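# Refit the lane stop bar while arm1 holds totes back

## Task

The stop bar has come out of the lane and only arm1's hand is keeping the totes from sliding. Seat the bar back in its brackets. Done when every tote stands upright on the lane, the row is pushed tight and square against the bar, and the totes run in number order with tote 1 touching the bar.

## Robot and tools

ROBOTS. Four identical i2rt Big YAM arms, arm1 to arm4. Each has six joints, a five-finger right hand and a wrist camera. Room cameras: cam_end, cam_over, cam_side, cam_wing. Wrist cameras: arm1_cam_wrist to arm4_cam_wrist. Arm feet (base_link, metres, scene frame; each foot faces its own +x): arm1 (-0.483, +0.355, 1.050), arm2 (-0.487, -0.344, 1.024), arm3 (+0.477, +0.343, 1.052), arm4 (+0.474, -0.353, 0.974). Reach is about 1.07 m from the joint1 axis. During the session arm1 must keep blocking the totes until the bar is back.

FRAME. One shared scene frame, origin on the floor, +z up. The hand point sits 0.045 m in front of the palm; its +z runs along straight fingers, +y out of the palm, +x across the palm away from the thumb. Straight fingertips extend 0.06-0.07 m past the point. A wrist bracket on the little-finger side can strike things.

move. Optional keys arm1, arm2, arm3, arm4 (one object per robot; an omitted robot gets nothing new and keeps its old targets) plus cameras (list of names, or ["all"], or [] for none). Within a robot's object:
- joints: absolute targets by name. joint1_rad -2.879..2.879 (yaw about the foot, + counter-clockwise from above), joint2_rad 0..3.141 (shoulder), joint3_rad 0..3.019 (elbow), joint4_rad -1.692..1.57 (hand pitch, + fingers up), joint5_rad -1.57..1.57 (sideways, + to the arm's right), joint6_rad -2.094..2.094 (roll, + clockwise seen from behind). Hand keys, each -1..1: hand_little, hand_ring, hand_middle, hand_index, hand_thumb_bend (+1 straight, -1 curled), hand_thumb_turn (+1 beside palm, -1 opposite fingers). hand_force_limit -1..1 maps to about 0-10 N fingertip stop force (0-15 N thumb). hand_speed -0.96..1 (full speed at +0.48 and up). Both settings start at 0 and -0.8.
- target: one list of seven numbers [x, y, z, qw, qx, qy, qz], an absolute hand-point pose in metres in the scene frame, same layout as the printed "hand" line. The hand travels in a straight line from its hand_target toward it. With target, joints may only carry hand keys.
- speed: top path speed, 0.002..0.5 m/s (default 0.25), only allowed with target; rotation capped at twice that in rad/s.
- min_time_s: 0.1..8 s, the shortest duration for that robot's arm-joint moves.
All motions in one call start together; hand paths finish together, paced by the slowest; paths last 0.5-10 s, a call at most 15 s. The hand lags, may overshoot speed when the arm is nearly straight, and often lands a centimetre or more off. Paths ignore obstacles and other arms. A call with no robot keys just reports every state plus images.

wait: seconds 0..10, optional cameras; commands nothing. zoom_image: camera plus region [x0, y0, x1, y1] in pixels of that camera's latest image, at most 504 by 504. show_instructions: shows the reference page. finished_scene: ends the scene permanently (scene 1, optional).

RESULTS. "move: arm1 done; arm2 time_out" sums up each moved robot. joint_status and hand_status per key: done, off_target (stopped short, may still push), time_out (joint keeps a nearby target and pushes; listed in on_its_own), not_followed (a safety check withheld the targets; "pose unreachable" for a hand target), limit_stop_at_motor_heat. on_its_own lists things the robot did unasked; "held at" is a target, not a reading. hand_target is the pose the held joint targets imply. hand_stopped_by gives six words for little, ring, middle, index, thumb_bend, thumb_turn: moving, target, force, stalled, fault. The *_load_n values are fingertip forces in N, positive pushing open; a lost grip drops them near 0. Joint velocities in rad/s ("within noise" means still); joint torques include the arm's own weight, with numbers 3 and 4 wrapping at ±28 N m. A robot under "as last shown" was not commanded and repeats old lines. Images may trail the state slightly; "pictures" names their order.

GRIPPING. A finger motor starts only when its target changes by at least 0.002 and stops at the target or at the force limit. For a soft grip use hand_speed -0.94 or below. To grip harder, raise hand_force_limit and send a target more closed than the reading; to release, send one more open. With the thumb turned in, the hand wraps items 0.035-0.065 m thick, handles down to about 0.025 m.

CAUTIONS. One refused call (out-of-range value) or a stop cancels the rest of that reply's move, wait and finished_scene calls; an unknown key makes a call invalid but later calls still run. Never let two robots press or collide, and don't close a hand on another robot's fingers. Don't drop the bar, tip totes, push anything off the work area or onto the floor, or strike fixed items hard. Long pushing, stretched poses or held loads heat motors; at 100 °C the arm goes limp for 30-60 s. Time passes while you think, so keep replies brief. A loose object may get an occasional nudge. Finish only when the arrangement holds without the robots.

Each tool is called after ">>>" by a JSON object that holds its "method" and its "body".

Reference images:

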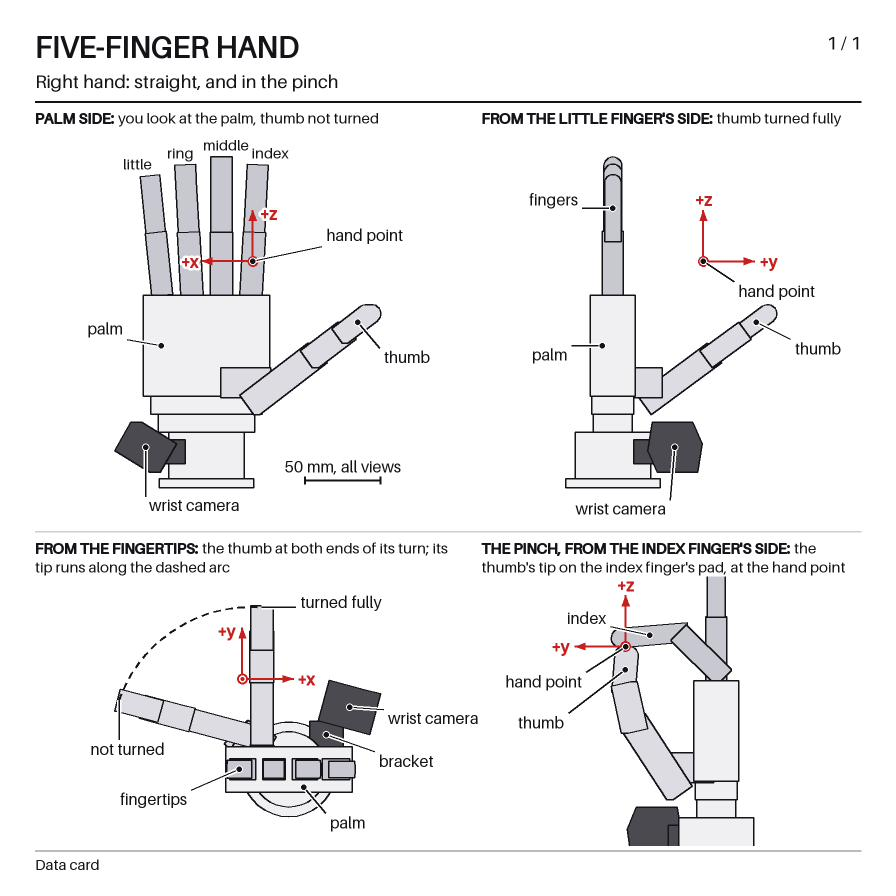

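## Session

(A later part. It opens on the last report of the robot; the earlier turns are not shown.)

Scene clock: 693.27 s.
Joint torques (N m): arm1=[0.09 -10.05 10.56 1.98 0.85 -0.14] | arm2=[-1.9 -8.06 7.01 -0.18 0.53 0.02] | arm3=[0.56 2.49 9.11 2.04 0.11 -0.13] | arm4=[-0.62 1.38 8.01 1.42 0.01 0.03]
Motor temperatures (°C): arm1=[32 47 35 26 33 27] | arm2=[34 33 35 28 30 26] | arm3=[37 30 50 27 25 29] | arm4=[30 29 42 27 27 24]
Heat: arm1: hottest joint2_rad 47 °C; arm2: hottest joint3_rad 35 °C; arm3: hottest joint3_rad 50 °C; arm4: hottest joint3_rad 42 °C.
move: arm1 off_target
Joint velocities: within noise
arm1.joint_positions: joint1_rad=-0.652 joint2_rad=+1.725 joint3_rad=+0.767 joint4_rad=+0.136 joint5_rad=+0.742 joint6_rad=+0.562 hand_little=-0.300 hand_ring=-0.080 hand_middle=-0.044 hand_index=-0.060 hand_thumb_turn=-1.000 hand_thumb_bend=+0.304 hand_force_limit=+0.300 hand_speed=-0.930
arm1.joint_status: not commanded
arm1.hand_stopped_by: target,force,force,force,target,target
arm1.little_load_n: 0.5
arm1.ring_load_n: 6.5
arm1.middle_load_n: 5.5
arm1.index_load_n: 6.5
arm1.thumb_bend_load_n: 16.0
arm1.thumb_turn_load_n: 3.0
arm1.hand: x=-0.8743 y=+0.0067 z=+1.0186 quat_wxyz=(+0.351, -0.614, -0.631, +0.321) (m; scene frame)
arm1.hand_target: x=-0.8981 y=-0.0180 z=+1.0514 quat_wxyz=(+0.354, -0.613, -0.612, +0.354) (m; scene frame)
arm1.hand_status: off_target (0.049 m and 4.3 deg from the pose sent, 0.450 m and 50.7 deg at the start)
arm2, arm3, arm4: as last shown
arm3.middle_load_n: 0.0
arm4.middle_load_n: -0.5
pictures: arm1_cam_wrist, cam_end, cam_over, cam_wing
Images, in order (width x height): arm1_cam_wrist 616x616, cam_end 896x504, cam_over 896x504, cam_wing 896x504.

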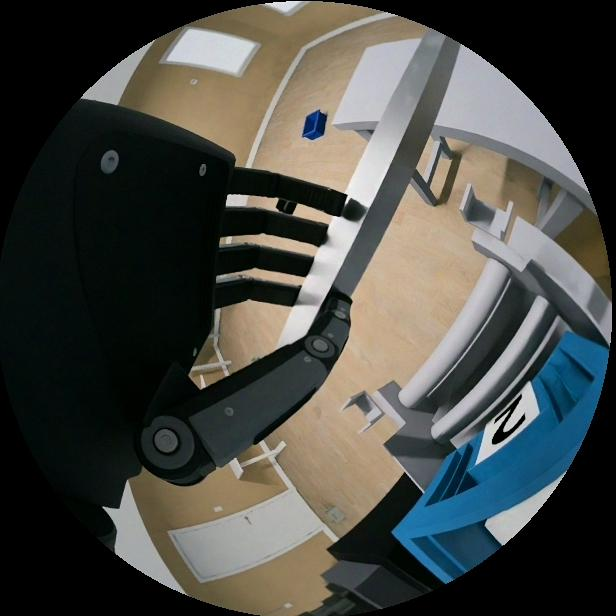

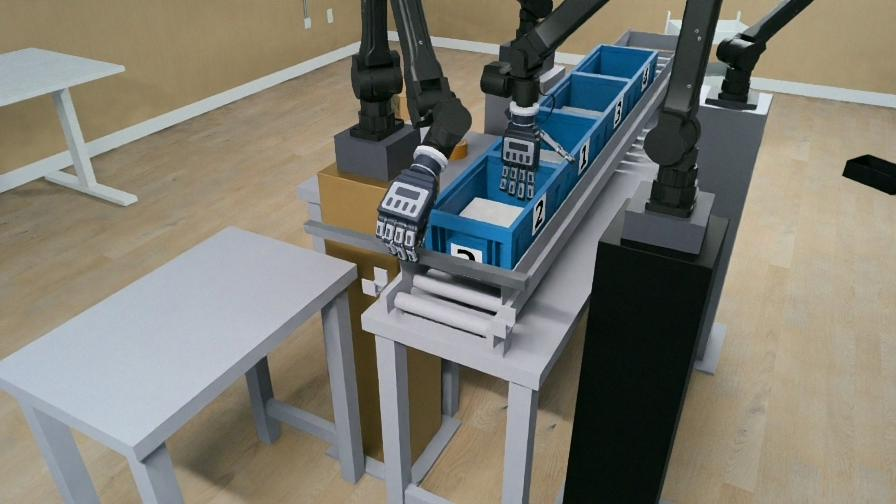

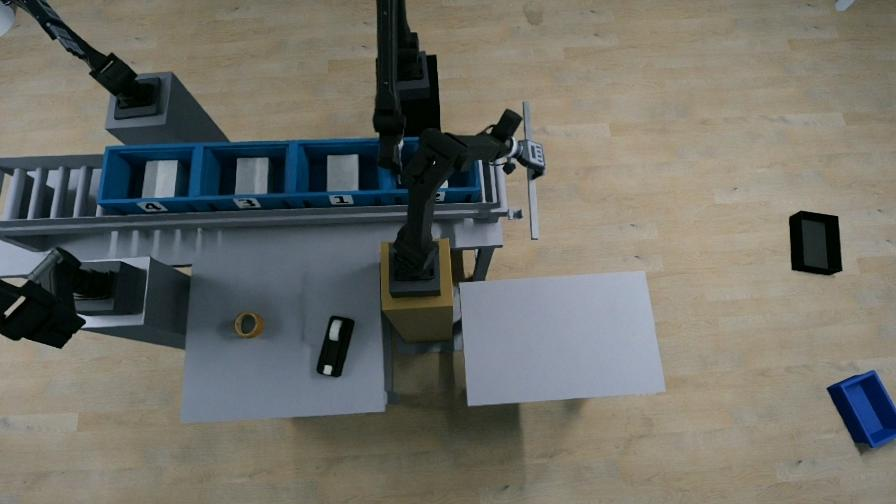

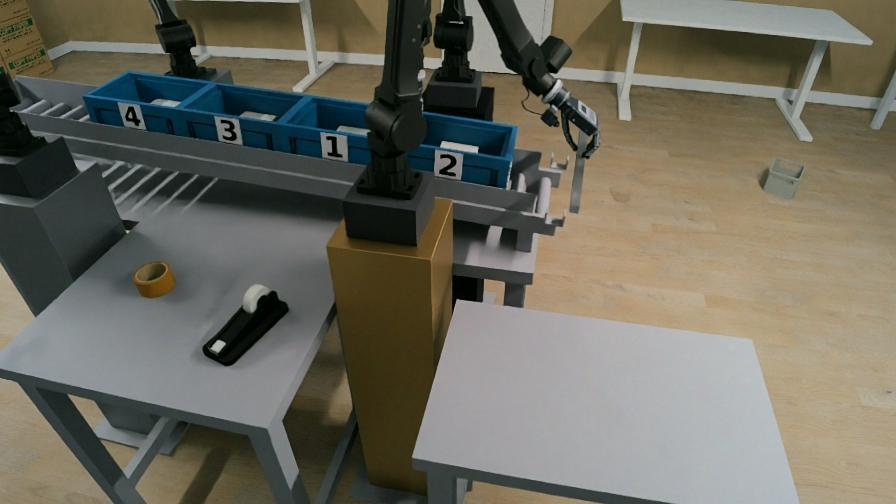

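>>> {"method": "move", "body": {"arm1": {"target": [-0.862, -0.050, 0.993, 0.3839, -0.5738, -0.6216, 0.3723], "speed": 0.1}, "arm2": {"target": [-0.32, -0.03, 0.998, 0.0, 0.7071, 0.7071, 0.0], "speed": 0.06}, "cameras": ["arm1_cam_wrist", "cam_end", "cam_over", "cam_wing"]}}

>>> {"method": "zoom_image", "body": {"camera": "arm1_cam_wrist", "region": [300, 20, 600, 500]}}

>>> {"method": "zoom_image", "body": {"camera": "cam_over", "region": [470, 80, 570, 260]}}

>>> {"method": "zoom_image", "body": {"camera": "cam_end", "region": [280, 160, 560, 370]}}

Scene clock: 795.70 s.
Joint torques (N m): arm1=[0.5 -12.04 7.08 3.15 1.19 -0.11] | arm2=[-2.14 -7.3 7.84 -0.61 0.49 0.03] | arm3=[0.67 2.55 9.07 2.02 0.09 -0.14] | arm4=[-0.38 1.26 8.01 1.36 0.01 0.01]
Motor temperatures (°C): arm1=[32 42 40 26 32 27] | arm2=[34 32 35 28 30 26] | arm3=[37 30 50 26 25 29] | arm4=[30 29 42 27 27 24]
Heat: arm1: hottest joint2_rad 42 °C; arm2: hottest joint3_rad 35 °C; arm3: hottest joint3_rad 50 °C; arm4: hottest joint3_rad 42 °C.
move: arm1 off_target; arm2 off_target
Joint velocities: within noise
arm1.joint_positions: joint1_rad=-0.532 joint2_rad=+1.903 joint3_rad=+0.767 joint4_rad=+0.341 joint5_rad=+0.855 joint6_rad=+0.536 hand_little=-0.300 hand_ring=-0.080 hand_middle=-0.044 hand_index=-0.060 hand_thumb_turn=-1.000 hand_thumb_bend=+0.304 hand_force_limit=+0.300 hand_speed=-0.930
arm1.joint_status: not commanded
arm1.hand_stopped_by: target,force,force,force,target,target
arm1.little_load_n: 0.0
arm1.ring_load_n: 6.0
arm1.middle_load_n: 5.5
arm1.index_load_n: 6.5
arm1.thumb_bend_load_n: 16.5
arm1.thumb_turn_load_n: 3.5
arm1.hand: x=-0.8470 y=-0.0271 z=+0.9686 quat_wxyz=(+0.382, -0.574, -0.639, +0.340) (m; scene frame)
arm1.hand_target: x=-0.8611 y=-0.0489 z=+0.9935 quat_wxyz=(+0.383, -0.574, -0.621, +0.371) (m; scene frame)
arm1.hand_status: off_target (0.037 m and 4.2 deg from the pose sent, 0.063 m and 8.4 deg at the start)
arm2.joint_positions: joint1_rad=-0.320 joint2_rad=+1.556 joint3_rad=+0.770 joint4_rad=-0.779 joint5_rad=-0.019 joint6_rad=-1.855 hand_little=+1.000 hand_ring=+1.000 hand_middle=+1.000 hand_index=+1.000 hand_thumb_turn=+1.000 hand_thumb_bend=+1.000 hand_force_limit=+0.000 hand_speed=-0.800
arm2.joint_status: not commanded
arm2.hand_stopped_by: target,target,target,target,target,target
arm2.little_load_n: 0.0
arm2.ring_load_n: 0.0
arm2.middle_load_n: 0.0
arm2.index_load_n: 0.5
arm2.thumb_bend_load_n: 0.0
arm2.thumb_turn_load_n: -0.5
arm2.hand: x=-0.3322 y=-0.0313 z=+0.9989 quat_wxyz=(-0.010, +0.704, +0.710, +0.004) (m; scene frame)
arm2.hand_target: x=-0.3202 y=-0.0302 z=+0.9981 quat_wxyz=(+0.000, +0.707, +0.707, +0.000) (m; scene frame)
arm2.hand_status: off_target (0.012 m and 1.3 deg from the pose sent, 0.062 m and 1.1 deg at the start)
arm3, arm4: as last shown
arm4.little_load_n: 0.5
arm4.middle_load_n: 0.0
pictures: arm1_cam_wrist, cam_end, cam_over, cam_wing
Images, in order (width x height): arm1_cam_wrist 616x616, cam_end 896x504, cam_over 896x504, cam_wing 896x504.

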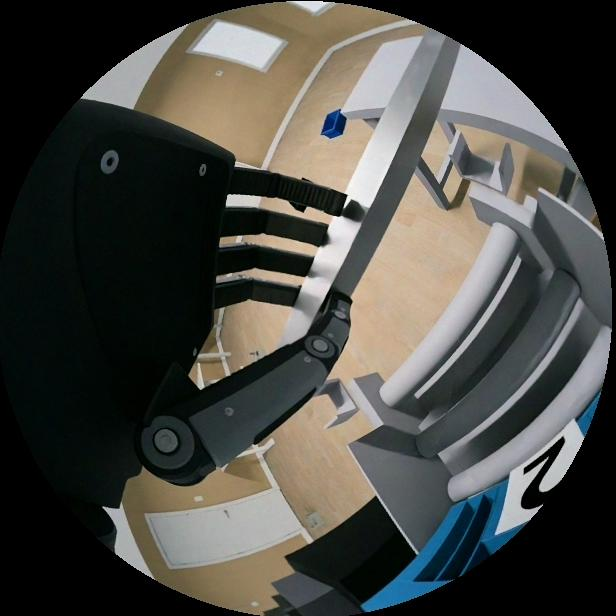

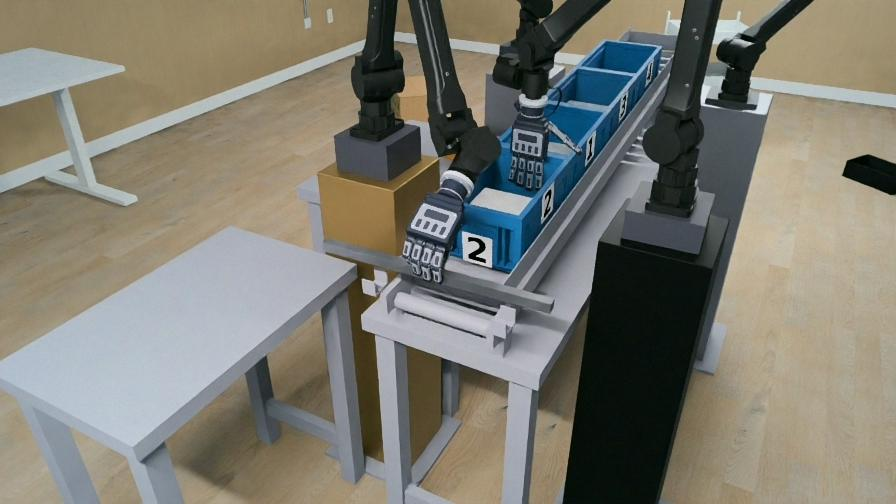

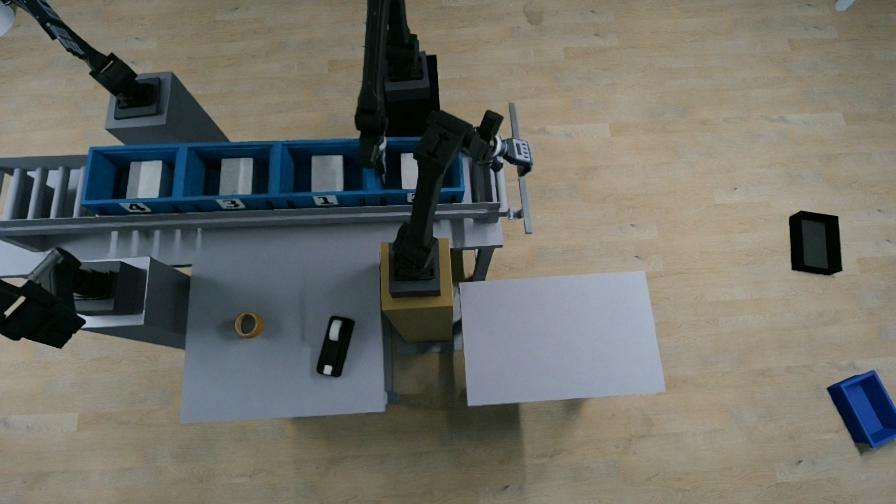

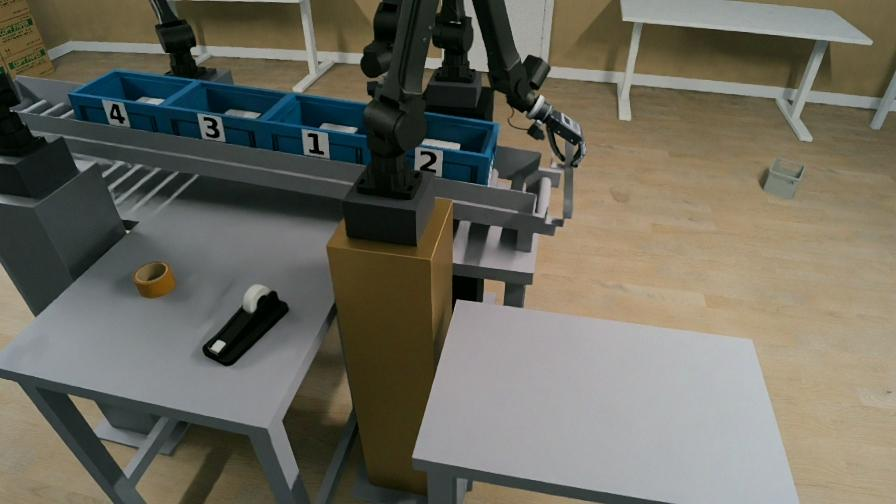

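Scaled by 1.050 from the camera's 616x616 image, which has a finer 880x880 frame.

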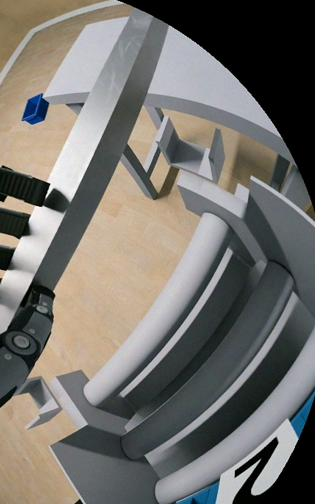

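Scaled by 2.800 from the camera's 896x504 image, which has a finer 1280x720 frame.

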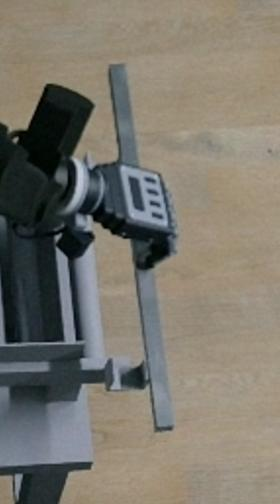

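Scaled by 1.800 from the camera's 896x504 image, which has a finer 1280x720 frame.

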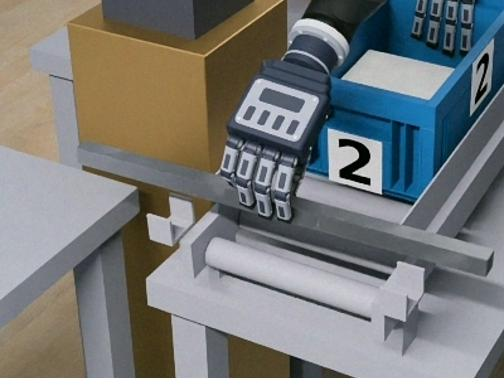

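>>> {"method": "move", "body": {"arm1": {"target": [-0.850, -0.052, 0.952, 0.3830, -0.5740, -0.6210, 0.3710], "speed": 0.06}, "cameras": ["arm1_cam_wrist", "cam_end", "cam_over", "cam_wing"]}}

>>> {"method": "zoom_image", "body": {"camera": "arm1_cam_wrist", "region": [380, 20, 600, 240]}}

>>> {"method": "zoom_image", "body": {"camera": "arm1_cam_wrist", "region": [250, 280, 450, 480]}}

>>> {"method": "zoom_image", "body": {"camera": "cam_end", "region": [300, 200, 560, 380]}}

>>> {"method": "zoom_image", "body": {"camera": "cam_wing", "region": [480, 100, 640, 260]}}

Scene clock: 891.70 s.
Joint torques (N m): arm1=[0.32 -11.16 6.19 2.66 1.24 0.18] | arm2=[-1.61 -7.41 7.82 -0.57 0.47 0.01] | arm3=[0.73 2.61 9.05 2.06 0.08 -0.15] | arm4=[-0.44 1.44 8.08 1.5 0.01 0.02]
Motor temperatures (°C): arm1=[31 42 37 26 33 27] | arm2=[33 32 35 28 30 26] | arm3=[37 30 51 26 25 29] | arm4=[30 29 43 27 27 24]
Heat: arm1: hottest joint2_rad 42 °C; arm2: hottest joint3_rad 35 °C; arm3: hottest joint3_rad 51 °C; arm4: hottest joint3_rad 43 °C.
move: arm1 off_target
Joint velocities: within noise
arm1.joint_positions: joint1_rad=-0.511 joint2_rad=+2.009 joint3_rad=+0.767 joint4_rad=+0.431 joint5_rad=+0.871 joint6_rad=+0.536 hand_little=-0.300 hand_ring=-0.080 hand_middle=-0.044 hand_index=-0.060 hand_thumb_turn=-1.000 hand_thumb_bend=+0.304 hand_force_limit=+0.300 hand_speed=-0.930
arm1.joint_status: not commanded
arm1.hand_stopped_by: target,force,force,force,target,target
arm1.little_load_n: 0.0
arm1.ring_load_n: 6.0
arm1.middle_load_n: 5.5
arm1.index_load_n: 6.5
arm1.thumb_bend_load_n: 16.5
arm1.thumb_turn_load_n: 3.5
arm1.hand: x=-0.8371 y=-0.0271 z=+0.9309 quat_wxyz=(+0.386, -0.567, -0.645, +0.336) (m; scene frame)
arm1.hand_target: x=-0.8491 y=-0.0511 z=+0.9527 quat_wxyz=(+0.383, -0.574, -0.621, +0.371) (m; scene frame)
arm1.hand_status: off_target (0.035 m and 5.0 deg from the pose sent, 0.030 m and 4.1 deg at the start)
arm2, arm3, arm4: as last shown
arm2.little_load_n: -0.5
arm2.index_load_n: 0.0
arm2.thumb_turn_load_n: 0.0
arm2.hand_target: x=-0.3202 y=-0.0303 z=+0.9981 quat_wxyz=(+0.000, +0.707, +0.707, +0.000) (m; scene frame)
arm3.little_load_n: 0.5
arm4.little_load_n: 0.0
pictures: arm1_cam_wrist, cam_end, cam_over, cam_wing
Images, in order (width x height): arm1_cam_wrist 616x616, cam_end 896x504, cam_over 896x504, cam_wing 896x504.

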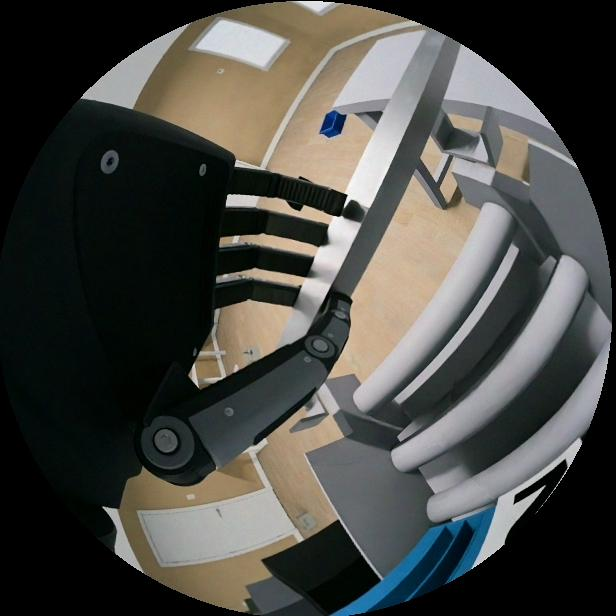

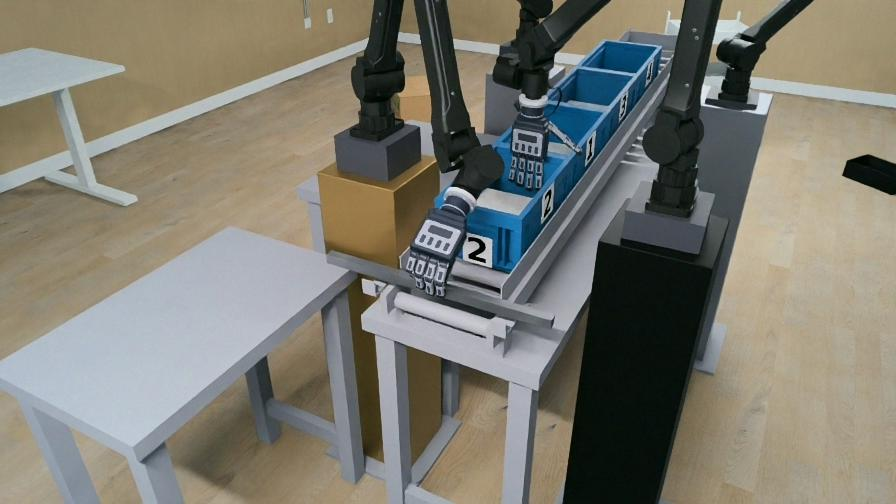

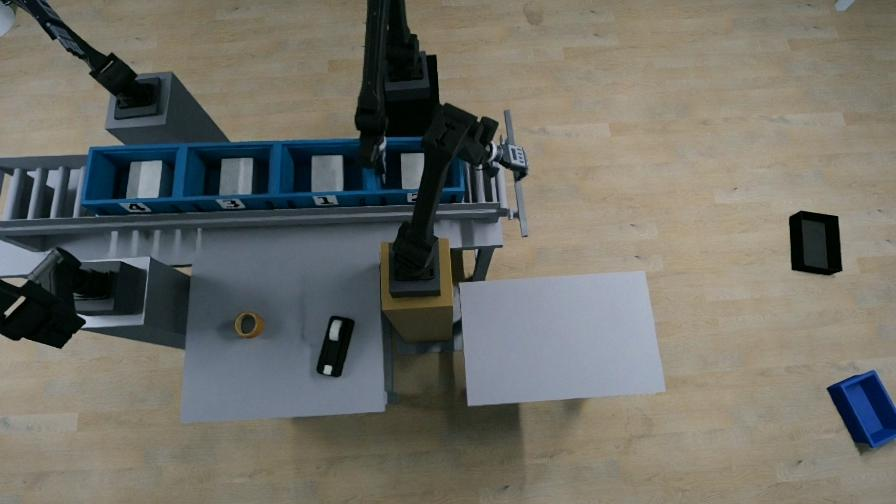

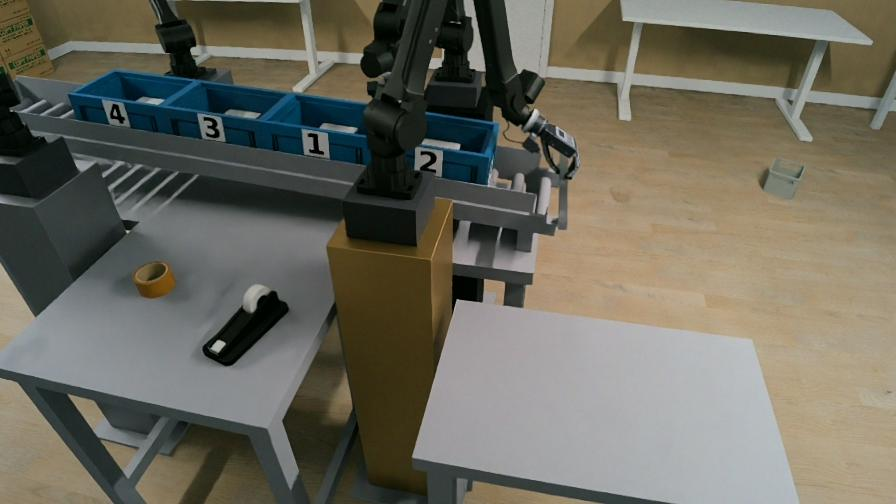

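Scaled by 2.291 from the camera's 616x616 image, which has a finer 880x880 frame.

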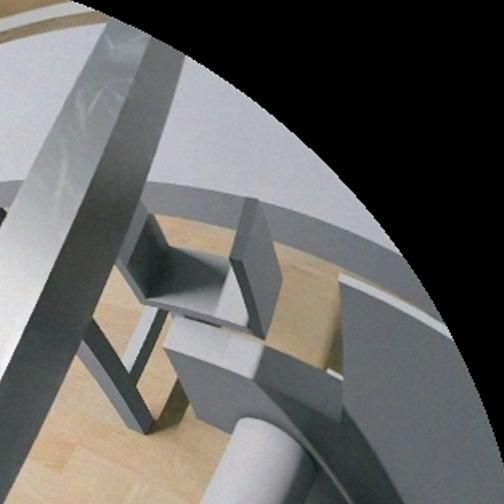

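Scaled by 2.520 from the camera's 616x616 image, which has a finer 880x880 frame.

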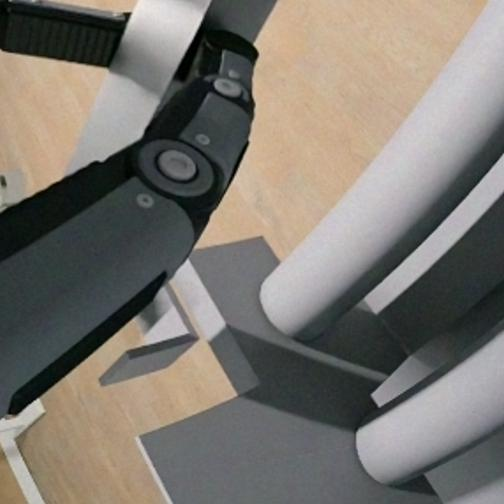

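Scaled by 1.938 from the camera's 896x504 image, which has a finer 1280x720 frame.

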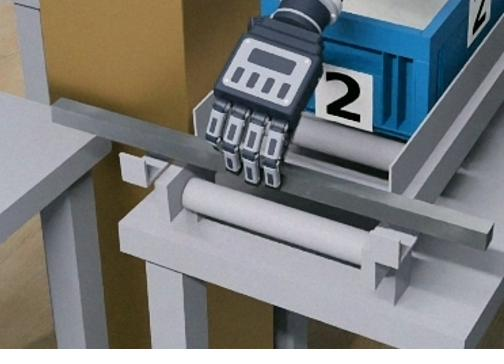

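Scaled by 3.150 from the camera's 896x504 image, which has a finer 1280x720 frame.

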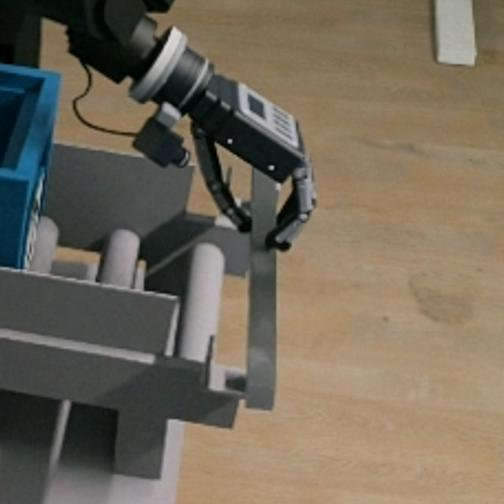

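>>> {"method": "move", "body": {"arm1": {"target": [-0.837, -0.051, 0.950, 0.3767, -0.5782, -0.6169, 0.3778], "speed": 0.05}}}

>>> {"method": "move", "body": {"arm1": {"target": [-0.838, -0.051, 0.930, 0.3767, -0.5782, -0.6169, 0.3778], "speed": 0.04}, "cameras": ["arm1_cam_wrist", "cam_end", "cam_over", "cam_wing"]}}

>>> {"method": "zoom_image", "body": {"camera": "arm1_cam_wrist", "region": [380, 20, 600, 240]}}

>>> {"method": "zoom_image", "body": {"camera": "cam_end", "region": [300, 200, 560, 380]}}

>>> {"method": "zoom_image", "body": {"camera": "cam_wing", "region": [480, 100, 640, 260]}}

Scene clock: 989.13 s.
Joint torques (N m): arm1=[0.85 -12.45 4.4 2.89 1.23 0.15] | arm2=[-2.26 -7.77 7.91 -0.64 0.47 -0.02] | arm3=[0.62 2.49 9.13 2.04 0.09 -0.14] | arm4=[-0.67 1.26 8.09 1.4 0.01 0.03]
Motor temperatures (°C): arm1=[31 40 36 26 34 27] | arm2=[33 31 35 28 30 26] | arm3=[36 30 51 26 25 29] | arm4=[29 29 43 26 27 24]
Heat: arm1: hottest joint2_rad 40 °C; arm2: hottest joint3_rad 35 °C; arm3: hottest joint3_rad 51 °C; arm4: hottest joint3_rad 43 °C.
move: arm1 off_target
Joint velocities: within noise
arm1.joint_positions: joint1_rad=-0.489 joint2_rad=+2.009 joint3_rad=+0.767 joint4_rad=+0.446 joint5_rad=+0.879 joint6_rad=+0.564 hand_little=-0.300 hand_ring=-0.080 hand_middle=-0.044 hand_index=-0.060 hand_thumb_turn=-1.000 hand_thumb_bend=+0.304 hand_force_limit=+0.300 hand_speed=-0.930
arm1.joint_status: not commanded
arm1.hand_stopped_by: target,force,force,force,target,target
arm1.little_load_n: 0.0
arm1.ring_load_n: 6.0
arm1.middle_load_n: 5.5
arm1.index_load_n: 6.5
arm1.thumb_bend_load_n: 16.5
arm1.thumb_turn_load_n: 3.5
arm1.hand: x=-0.8312 y=-0.0379 z=+0.9343 quat_wxyz=(+0.380, -0.570, -0.638, +0.351) (m; scene frame)
arm1.hand_target: x=-0.8367 y=-0.0507 z=+0.9501 quat_wxyz=(+0.376, -0.579, -0.617, +0.377) (m; scene frame)
arm1.hand_status: off_target (0.021 m and 4.0 deg from the pose sent, 0.031 m and 6.0 deg at the start)
arm2: as last shown
arm2.little_load_n: 0.0
arm3.joint_positions: joint1_rad=+0.850 joint2_rad=+0.647 joint3_rad=+1.398 joint4_rad=-1.276 joint5_rad=+0.028 joint6_rad=-1.190 hand_little=+1.000 hand_ring=+1.000 hand_middle=+1.000 hand_index=+1.000 hand_thumb_turn=+1.000 hand_thumb_bend=+1.000 hand_force_limit=+0.000 hand_speed=-0.800
arm3.joint_status: not commanded
arm3.hand_stopped_by: target,target,target,target,target,target
arm3.little_load_n: 0.0
arm3.ring_load_n: 0.0
arm3.middle_load_n: 0.0
arm3.index_load_n: 0.0
arm3.thumb_bend_load_n: 0.0
arm3.thumb_turn_load_n: 0.0
arm3.hand: x=+0.6286 y=+0.1386 z=+1.5457 quat_wxyz=(+0.107, +0.731, -0.470, +0.484) (m; scene frame)
arm3.hand_target: x=+0.6277 y=+0.1395 z=+1.5554 quat_wxyz=(+0.108, +0.726, -0.467, +0.493) (m; scene frame)
arm3.hand_status: not commanded
arm4.joint_positions: joint1_rad=+0.801 joint2_rad=+0.625 joint3_rad=+1.420 joint4_rad=-1.435 joint5_rad=+0.209 joint6_rad=-1.330 hand_little=+1.000 hand_ring=+1.000 hand_middle=+1.000 hand_index=+1.000 hand_thumb_turn=+1.000 hand_thumb_bend=+1.000 hand_force_limit=+0.000 hand_speed=-0.800
arm4.joint_status: not commanded
arm4.hand_stopped_by: target,target,target,target,target,target
arm4.little_load_n: 0.0
arm4.ring_load_n: 0.0
arm4.middle_load_n: 0.0
arm4.index_load_n: 0.0
arm4.thumb_bend_load_n: 0.0
arm4.thumb_turn_load_n: 0.0
arm4.hand: x=+0.3926 y=-0.1575 z=+1.4700 quat_wxyz=(-0.419, +0.453, +0.762, +0.196) (m; scene frame)
arm4.hand_target: x=+0.3937 y=-0.1584 z=+1.4788 quat_wxyz=(-0.429, +0.451, +0.757, +0.198) (m; scene frame)
arm4.hand_status: not commanded
pictures: none

Scene clock: 990.37 s.
Joint torques (N m): arm1=[-0.26 -11.75 4.53 3.03 1.15 0.14] | arm2=[-1.85 -7.12 7.8 -0.64 0.51 0.06] | arm3=[0.56 2.61 9.09 2.07 0.09 -0.14] | arm4=[-0.67 1.44 8.09 1.46 0.01 0.01]
Motor temperatures (°C): arm1=[31 40 36 26 34 27] | arm2=[33 31 35 28 30 26] | arm3=[36 30 51 26 25 29] | arm4=[29 29 43 26 27 24]
Heat: arm1: hottest joint2_rad 40 °C; arm2: hottest joint3_rad 35 °C; arm3: hottest joint3_rad 51 °C; arm4: hottest joint3_rad 43 °C.
move: arm1 off_target
Joint velocities: within noise
arm1.joint_positions: joint1_rad=-0.489 joint2_rad=+2.069 joint3_rad=+0.767 joint4_rad=+0.499 joint5_rad=+0.879 joint6_rad=+0.565 hand_little=-0.300 hand_ring=-0.080 hand_middle=-0.044 hand_index=-0.060 hand_thumb_turn=-1.000 hand_thumb_bend=+0.304 hand_force_limit=+0.300 hand_speed=-0.930
arm1.joint_status: not commanded
arm1.hand_stopped_by: target,force,force,force,target,target
arm1.little_load_n: 0.0
arm1.ring_load_n: 6.0
arm1.middle_load_n: 5.5
arm1.index_load_n: 6.5
arm1.thumb_bend_load_n: 16.0
arm1.thumb_turn_load_n: 3.0
arm1.hand: x=-0.8287 y=-0.0339 z=+0.9127 quat_wxyz=(+0.380, -0.570, -0.639, +0.349) (m; scene frame)
arm1.hand_target: x=-0.8375 y=-0.0505 z=+0.9302 quat_wxyz=(+0.376, -0.579, -0.617, +0.378) (m; scene frame)
arm1.hand_status: off_target (0.026 m and 4.3 deg from the pose sent, 0.015 m and 4.0 deg at the start)
arm2, arm3, arm4: as last shown
pictures: arm1_cam_wrist, cam_end, cam_over, cam_wing
Images, in order (width x height): arm1_cam_wrist 616x616, cam_end 896x504, cam_over 896x504, cam_wing 896x504.

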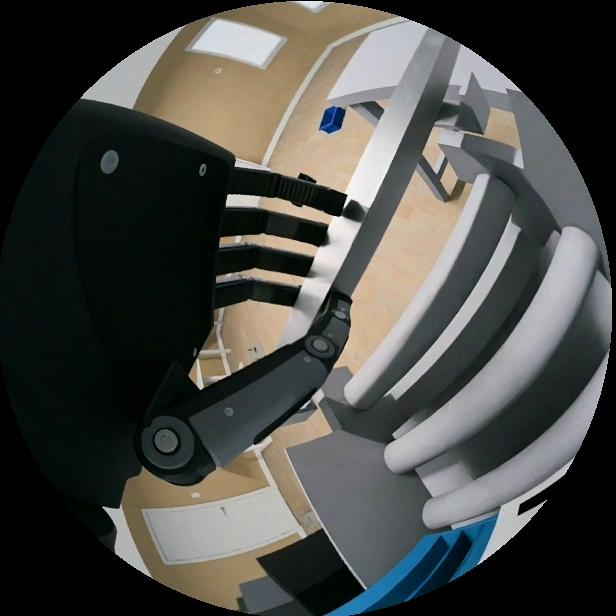

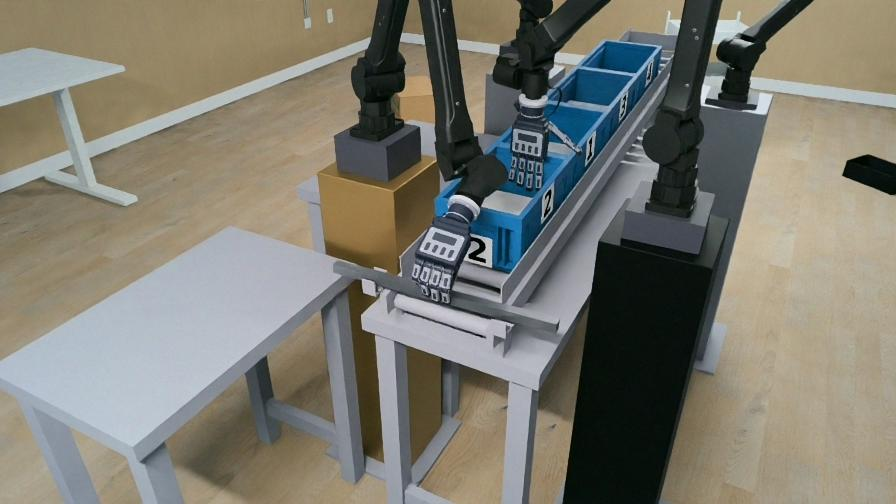

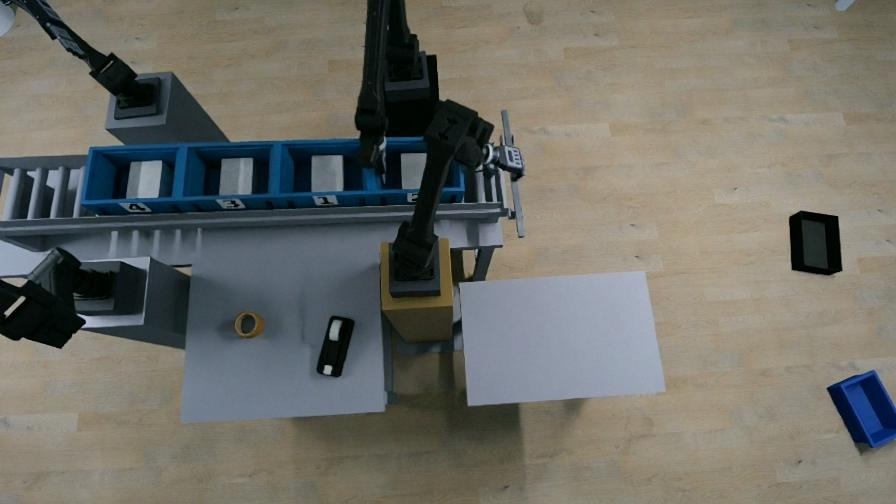

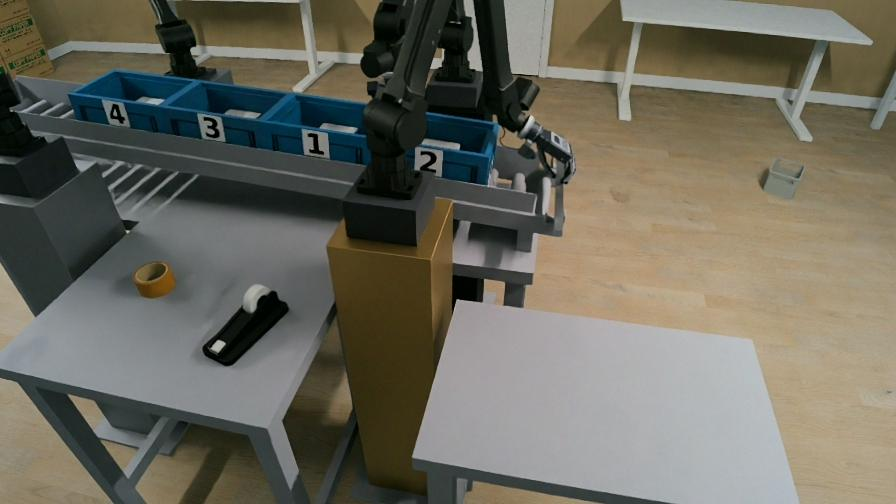

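Scaled by 2.291 from the camera's 616x616 image, which has a finer 880x880 frame.

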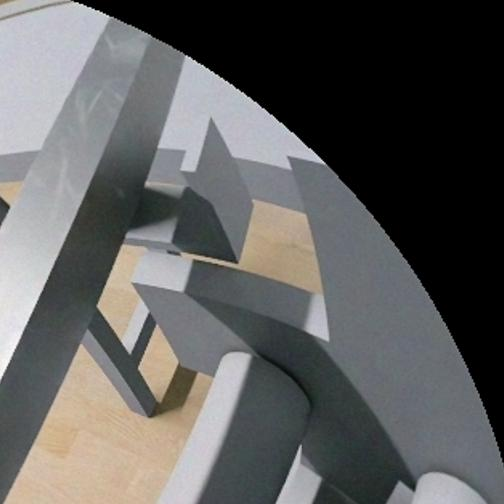

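Scaled by 1.938 from the camera's 896x504 image, which has a finer 1280x720 frame.

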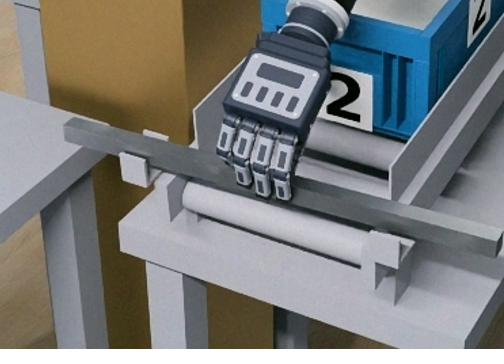

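Scaled by 3.150 from the camera's 896x504 image, which has a finer 1280x720 frame.

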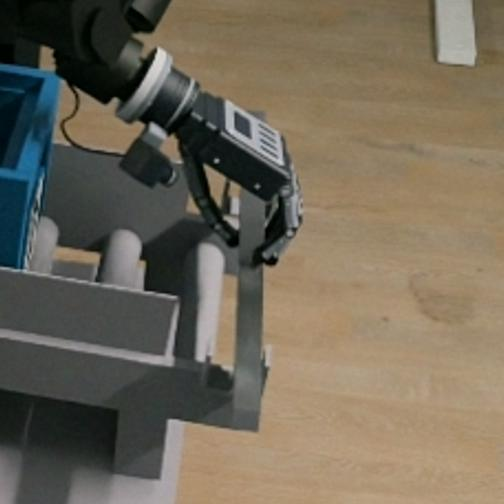

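>>> {"method": "move", "body": {"arm1": {"target": [-0.838, -0.051, 0.907, 0.3767, -0.5782, -0.6169, 0.3778], "speed": 0.04}, "cameras": ["arm1_cam_wrist", "cam_end", "cam_wing"]}}

>>> {"method": "zoom_image", "body": {"camera": "arm1_cam_wrist", "region": [380, 20, 600, 240]}}

>>> {"method": "zoom_image", "body": {"camera": "cam_end", "region": [300, 200, 560, 380]}}

>>> {"method": "zoom_image", "body": {"camera": "cam_wing", "region": [480, 100, 640, 260]}}

Scene clock: 1010.93 s.
Joint torques (N m): arm1=[-0.21 -12.22 4.89 3.07 1.15 0.16] | arm2=[-2.08 -7.06 7.86 -0.53 0.52 0.04] | arm3=[0.5 2.32 9.07 2.04 0.09 -0.15] | arm4=[-0.62 1.44 8.03 1.39 0.03 0]
Motor temperatures (°C): arm1=[31 40 35 26 34 27] | arm2=[33 31 36 28 30 26] | arm3=[36 30 51 26 25 29] | arm4=[29 29 43 26 27 24]
Heat: arm1: hottest joint2_rad 40 °C; arm2: hottest joint3_rad 36 °C; arm3: hottest joint3_rad 51 °C; arm4: hottest joint3_rad 43 °C.
move: arm1 off_target
Joint velocities: within noise
arm1.joint_positions: joint1_rad=-0.489 joint2_rad=+2.132 joint3_rad=+0.767 joint4_rad=+0.554 joint5_rad=+0.882 joint6_rad=+0.565 hand_little=-0.300 hand_ring=-0.080 hand_middle=-0.044 hand_index=-0.060 hand_thumb_turn=-1.000 hand_thumb_bend=+0.304 hand_force_limit=+0.300 hand_speed=-0.930
arm1.joint_status: not commanded
arm1.hand_stopped_by: target,force,force,force,target,target
arm1.little_load_n: 0.0
arm1.ring_load_n: 6.0
arm1.middle_load_n: 5.0
arm1.index_load_n: 7.0
arm1.thumb_bend_load_n: 16.0
arm1.thumb_turn_load_n: 3.5
arm1.hand: x=-0.8254 y=-0.0279 z=+0.8902 quat_wxyz=(+0.382, -0.570, -0.641, +0.345) (m; scene frame)
arm1.hand_target: x=-0.8372 y=-0.0502 z=+0.9077 quat_wxyz=(+0.377, -0.579, -0.617, +0.378) (m; scene frame)
arm1.hand_status: off_target (0.031 m and 4.8 deg from the pose sent, 0.020 m and 4.3 deg at the start)
arm2, arm3, arm4: as last shown
arm3.ring_load_n: 0.5
arm3.thumb_bend_load_n: 0.5
pictures: arm1_cam_wrist, cam_end, cam_wing
Images, in order (width x height): arm1_cam_wrist 616x616, cam_end 896x504, cam_wing 896x504.

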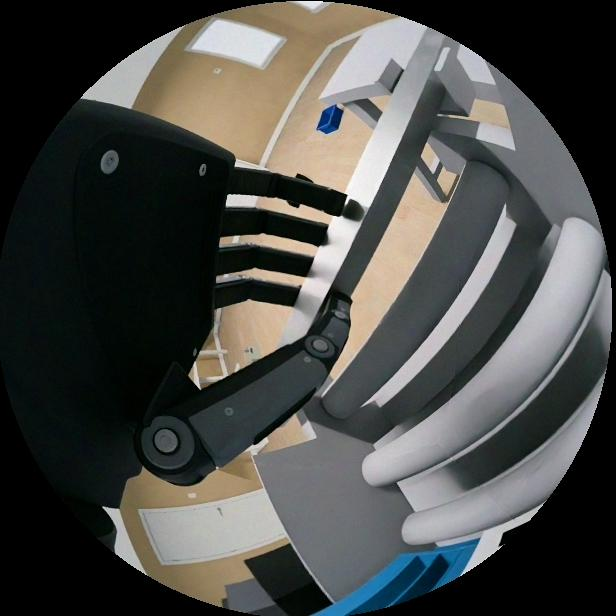

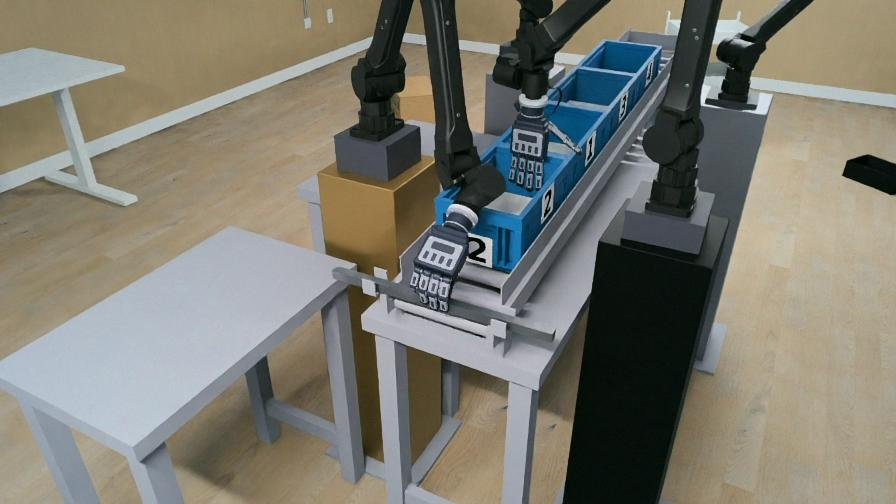

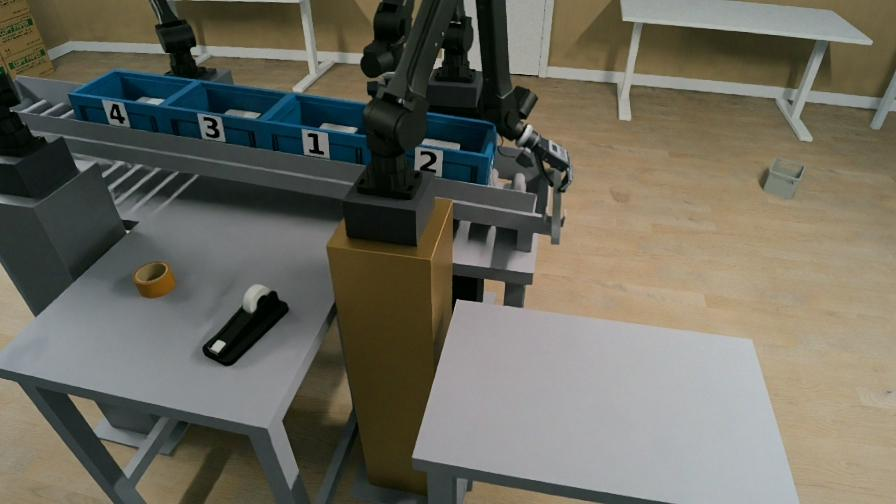

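Scaled by 2.291 from the camera's 616x616 image, which has a finer 880x880 frame.

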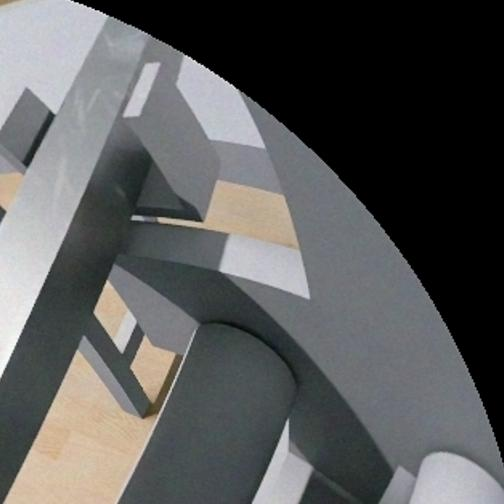

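Scaled by 1.938 from the camera's 896x504 image, which has a finer 1280x720 frame.

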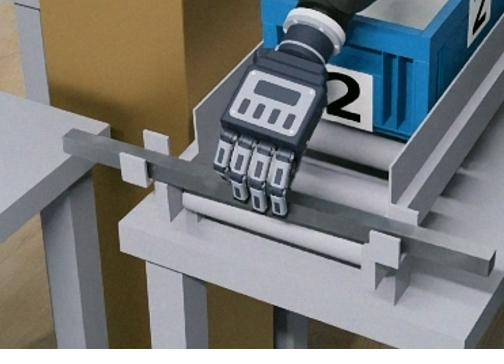

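Scaled by 3.150 from the camera's 896x504 image, which has a finer 1280x720 frame.

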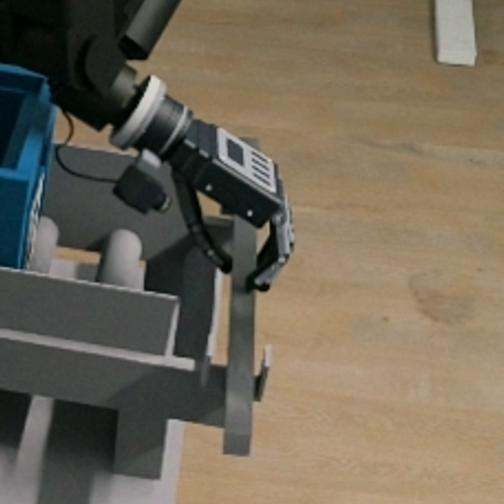

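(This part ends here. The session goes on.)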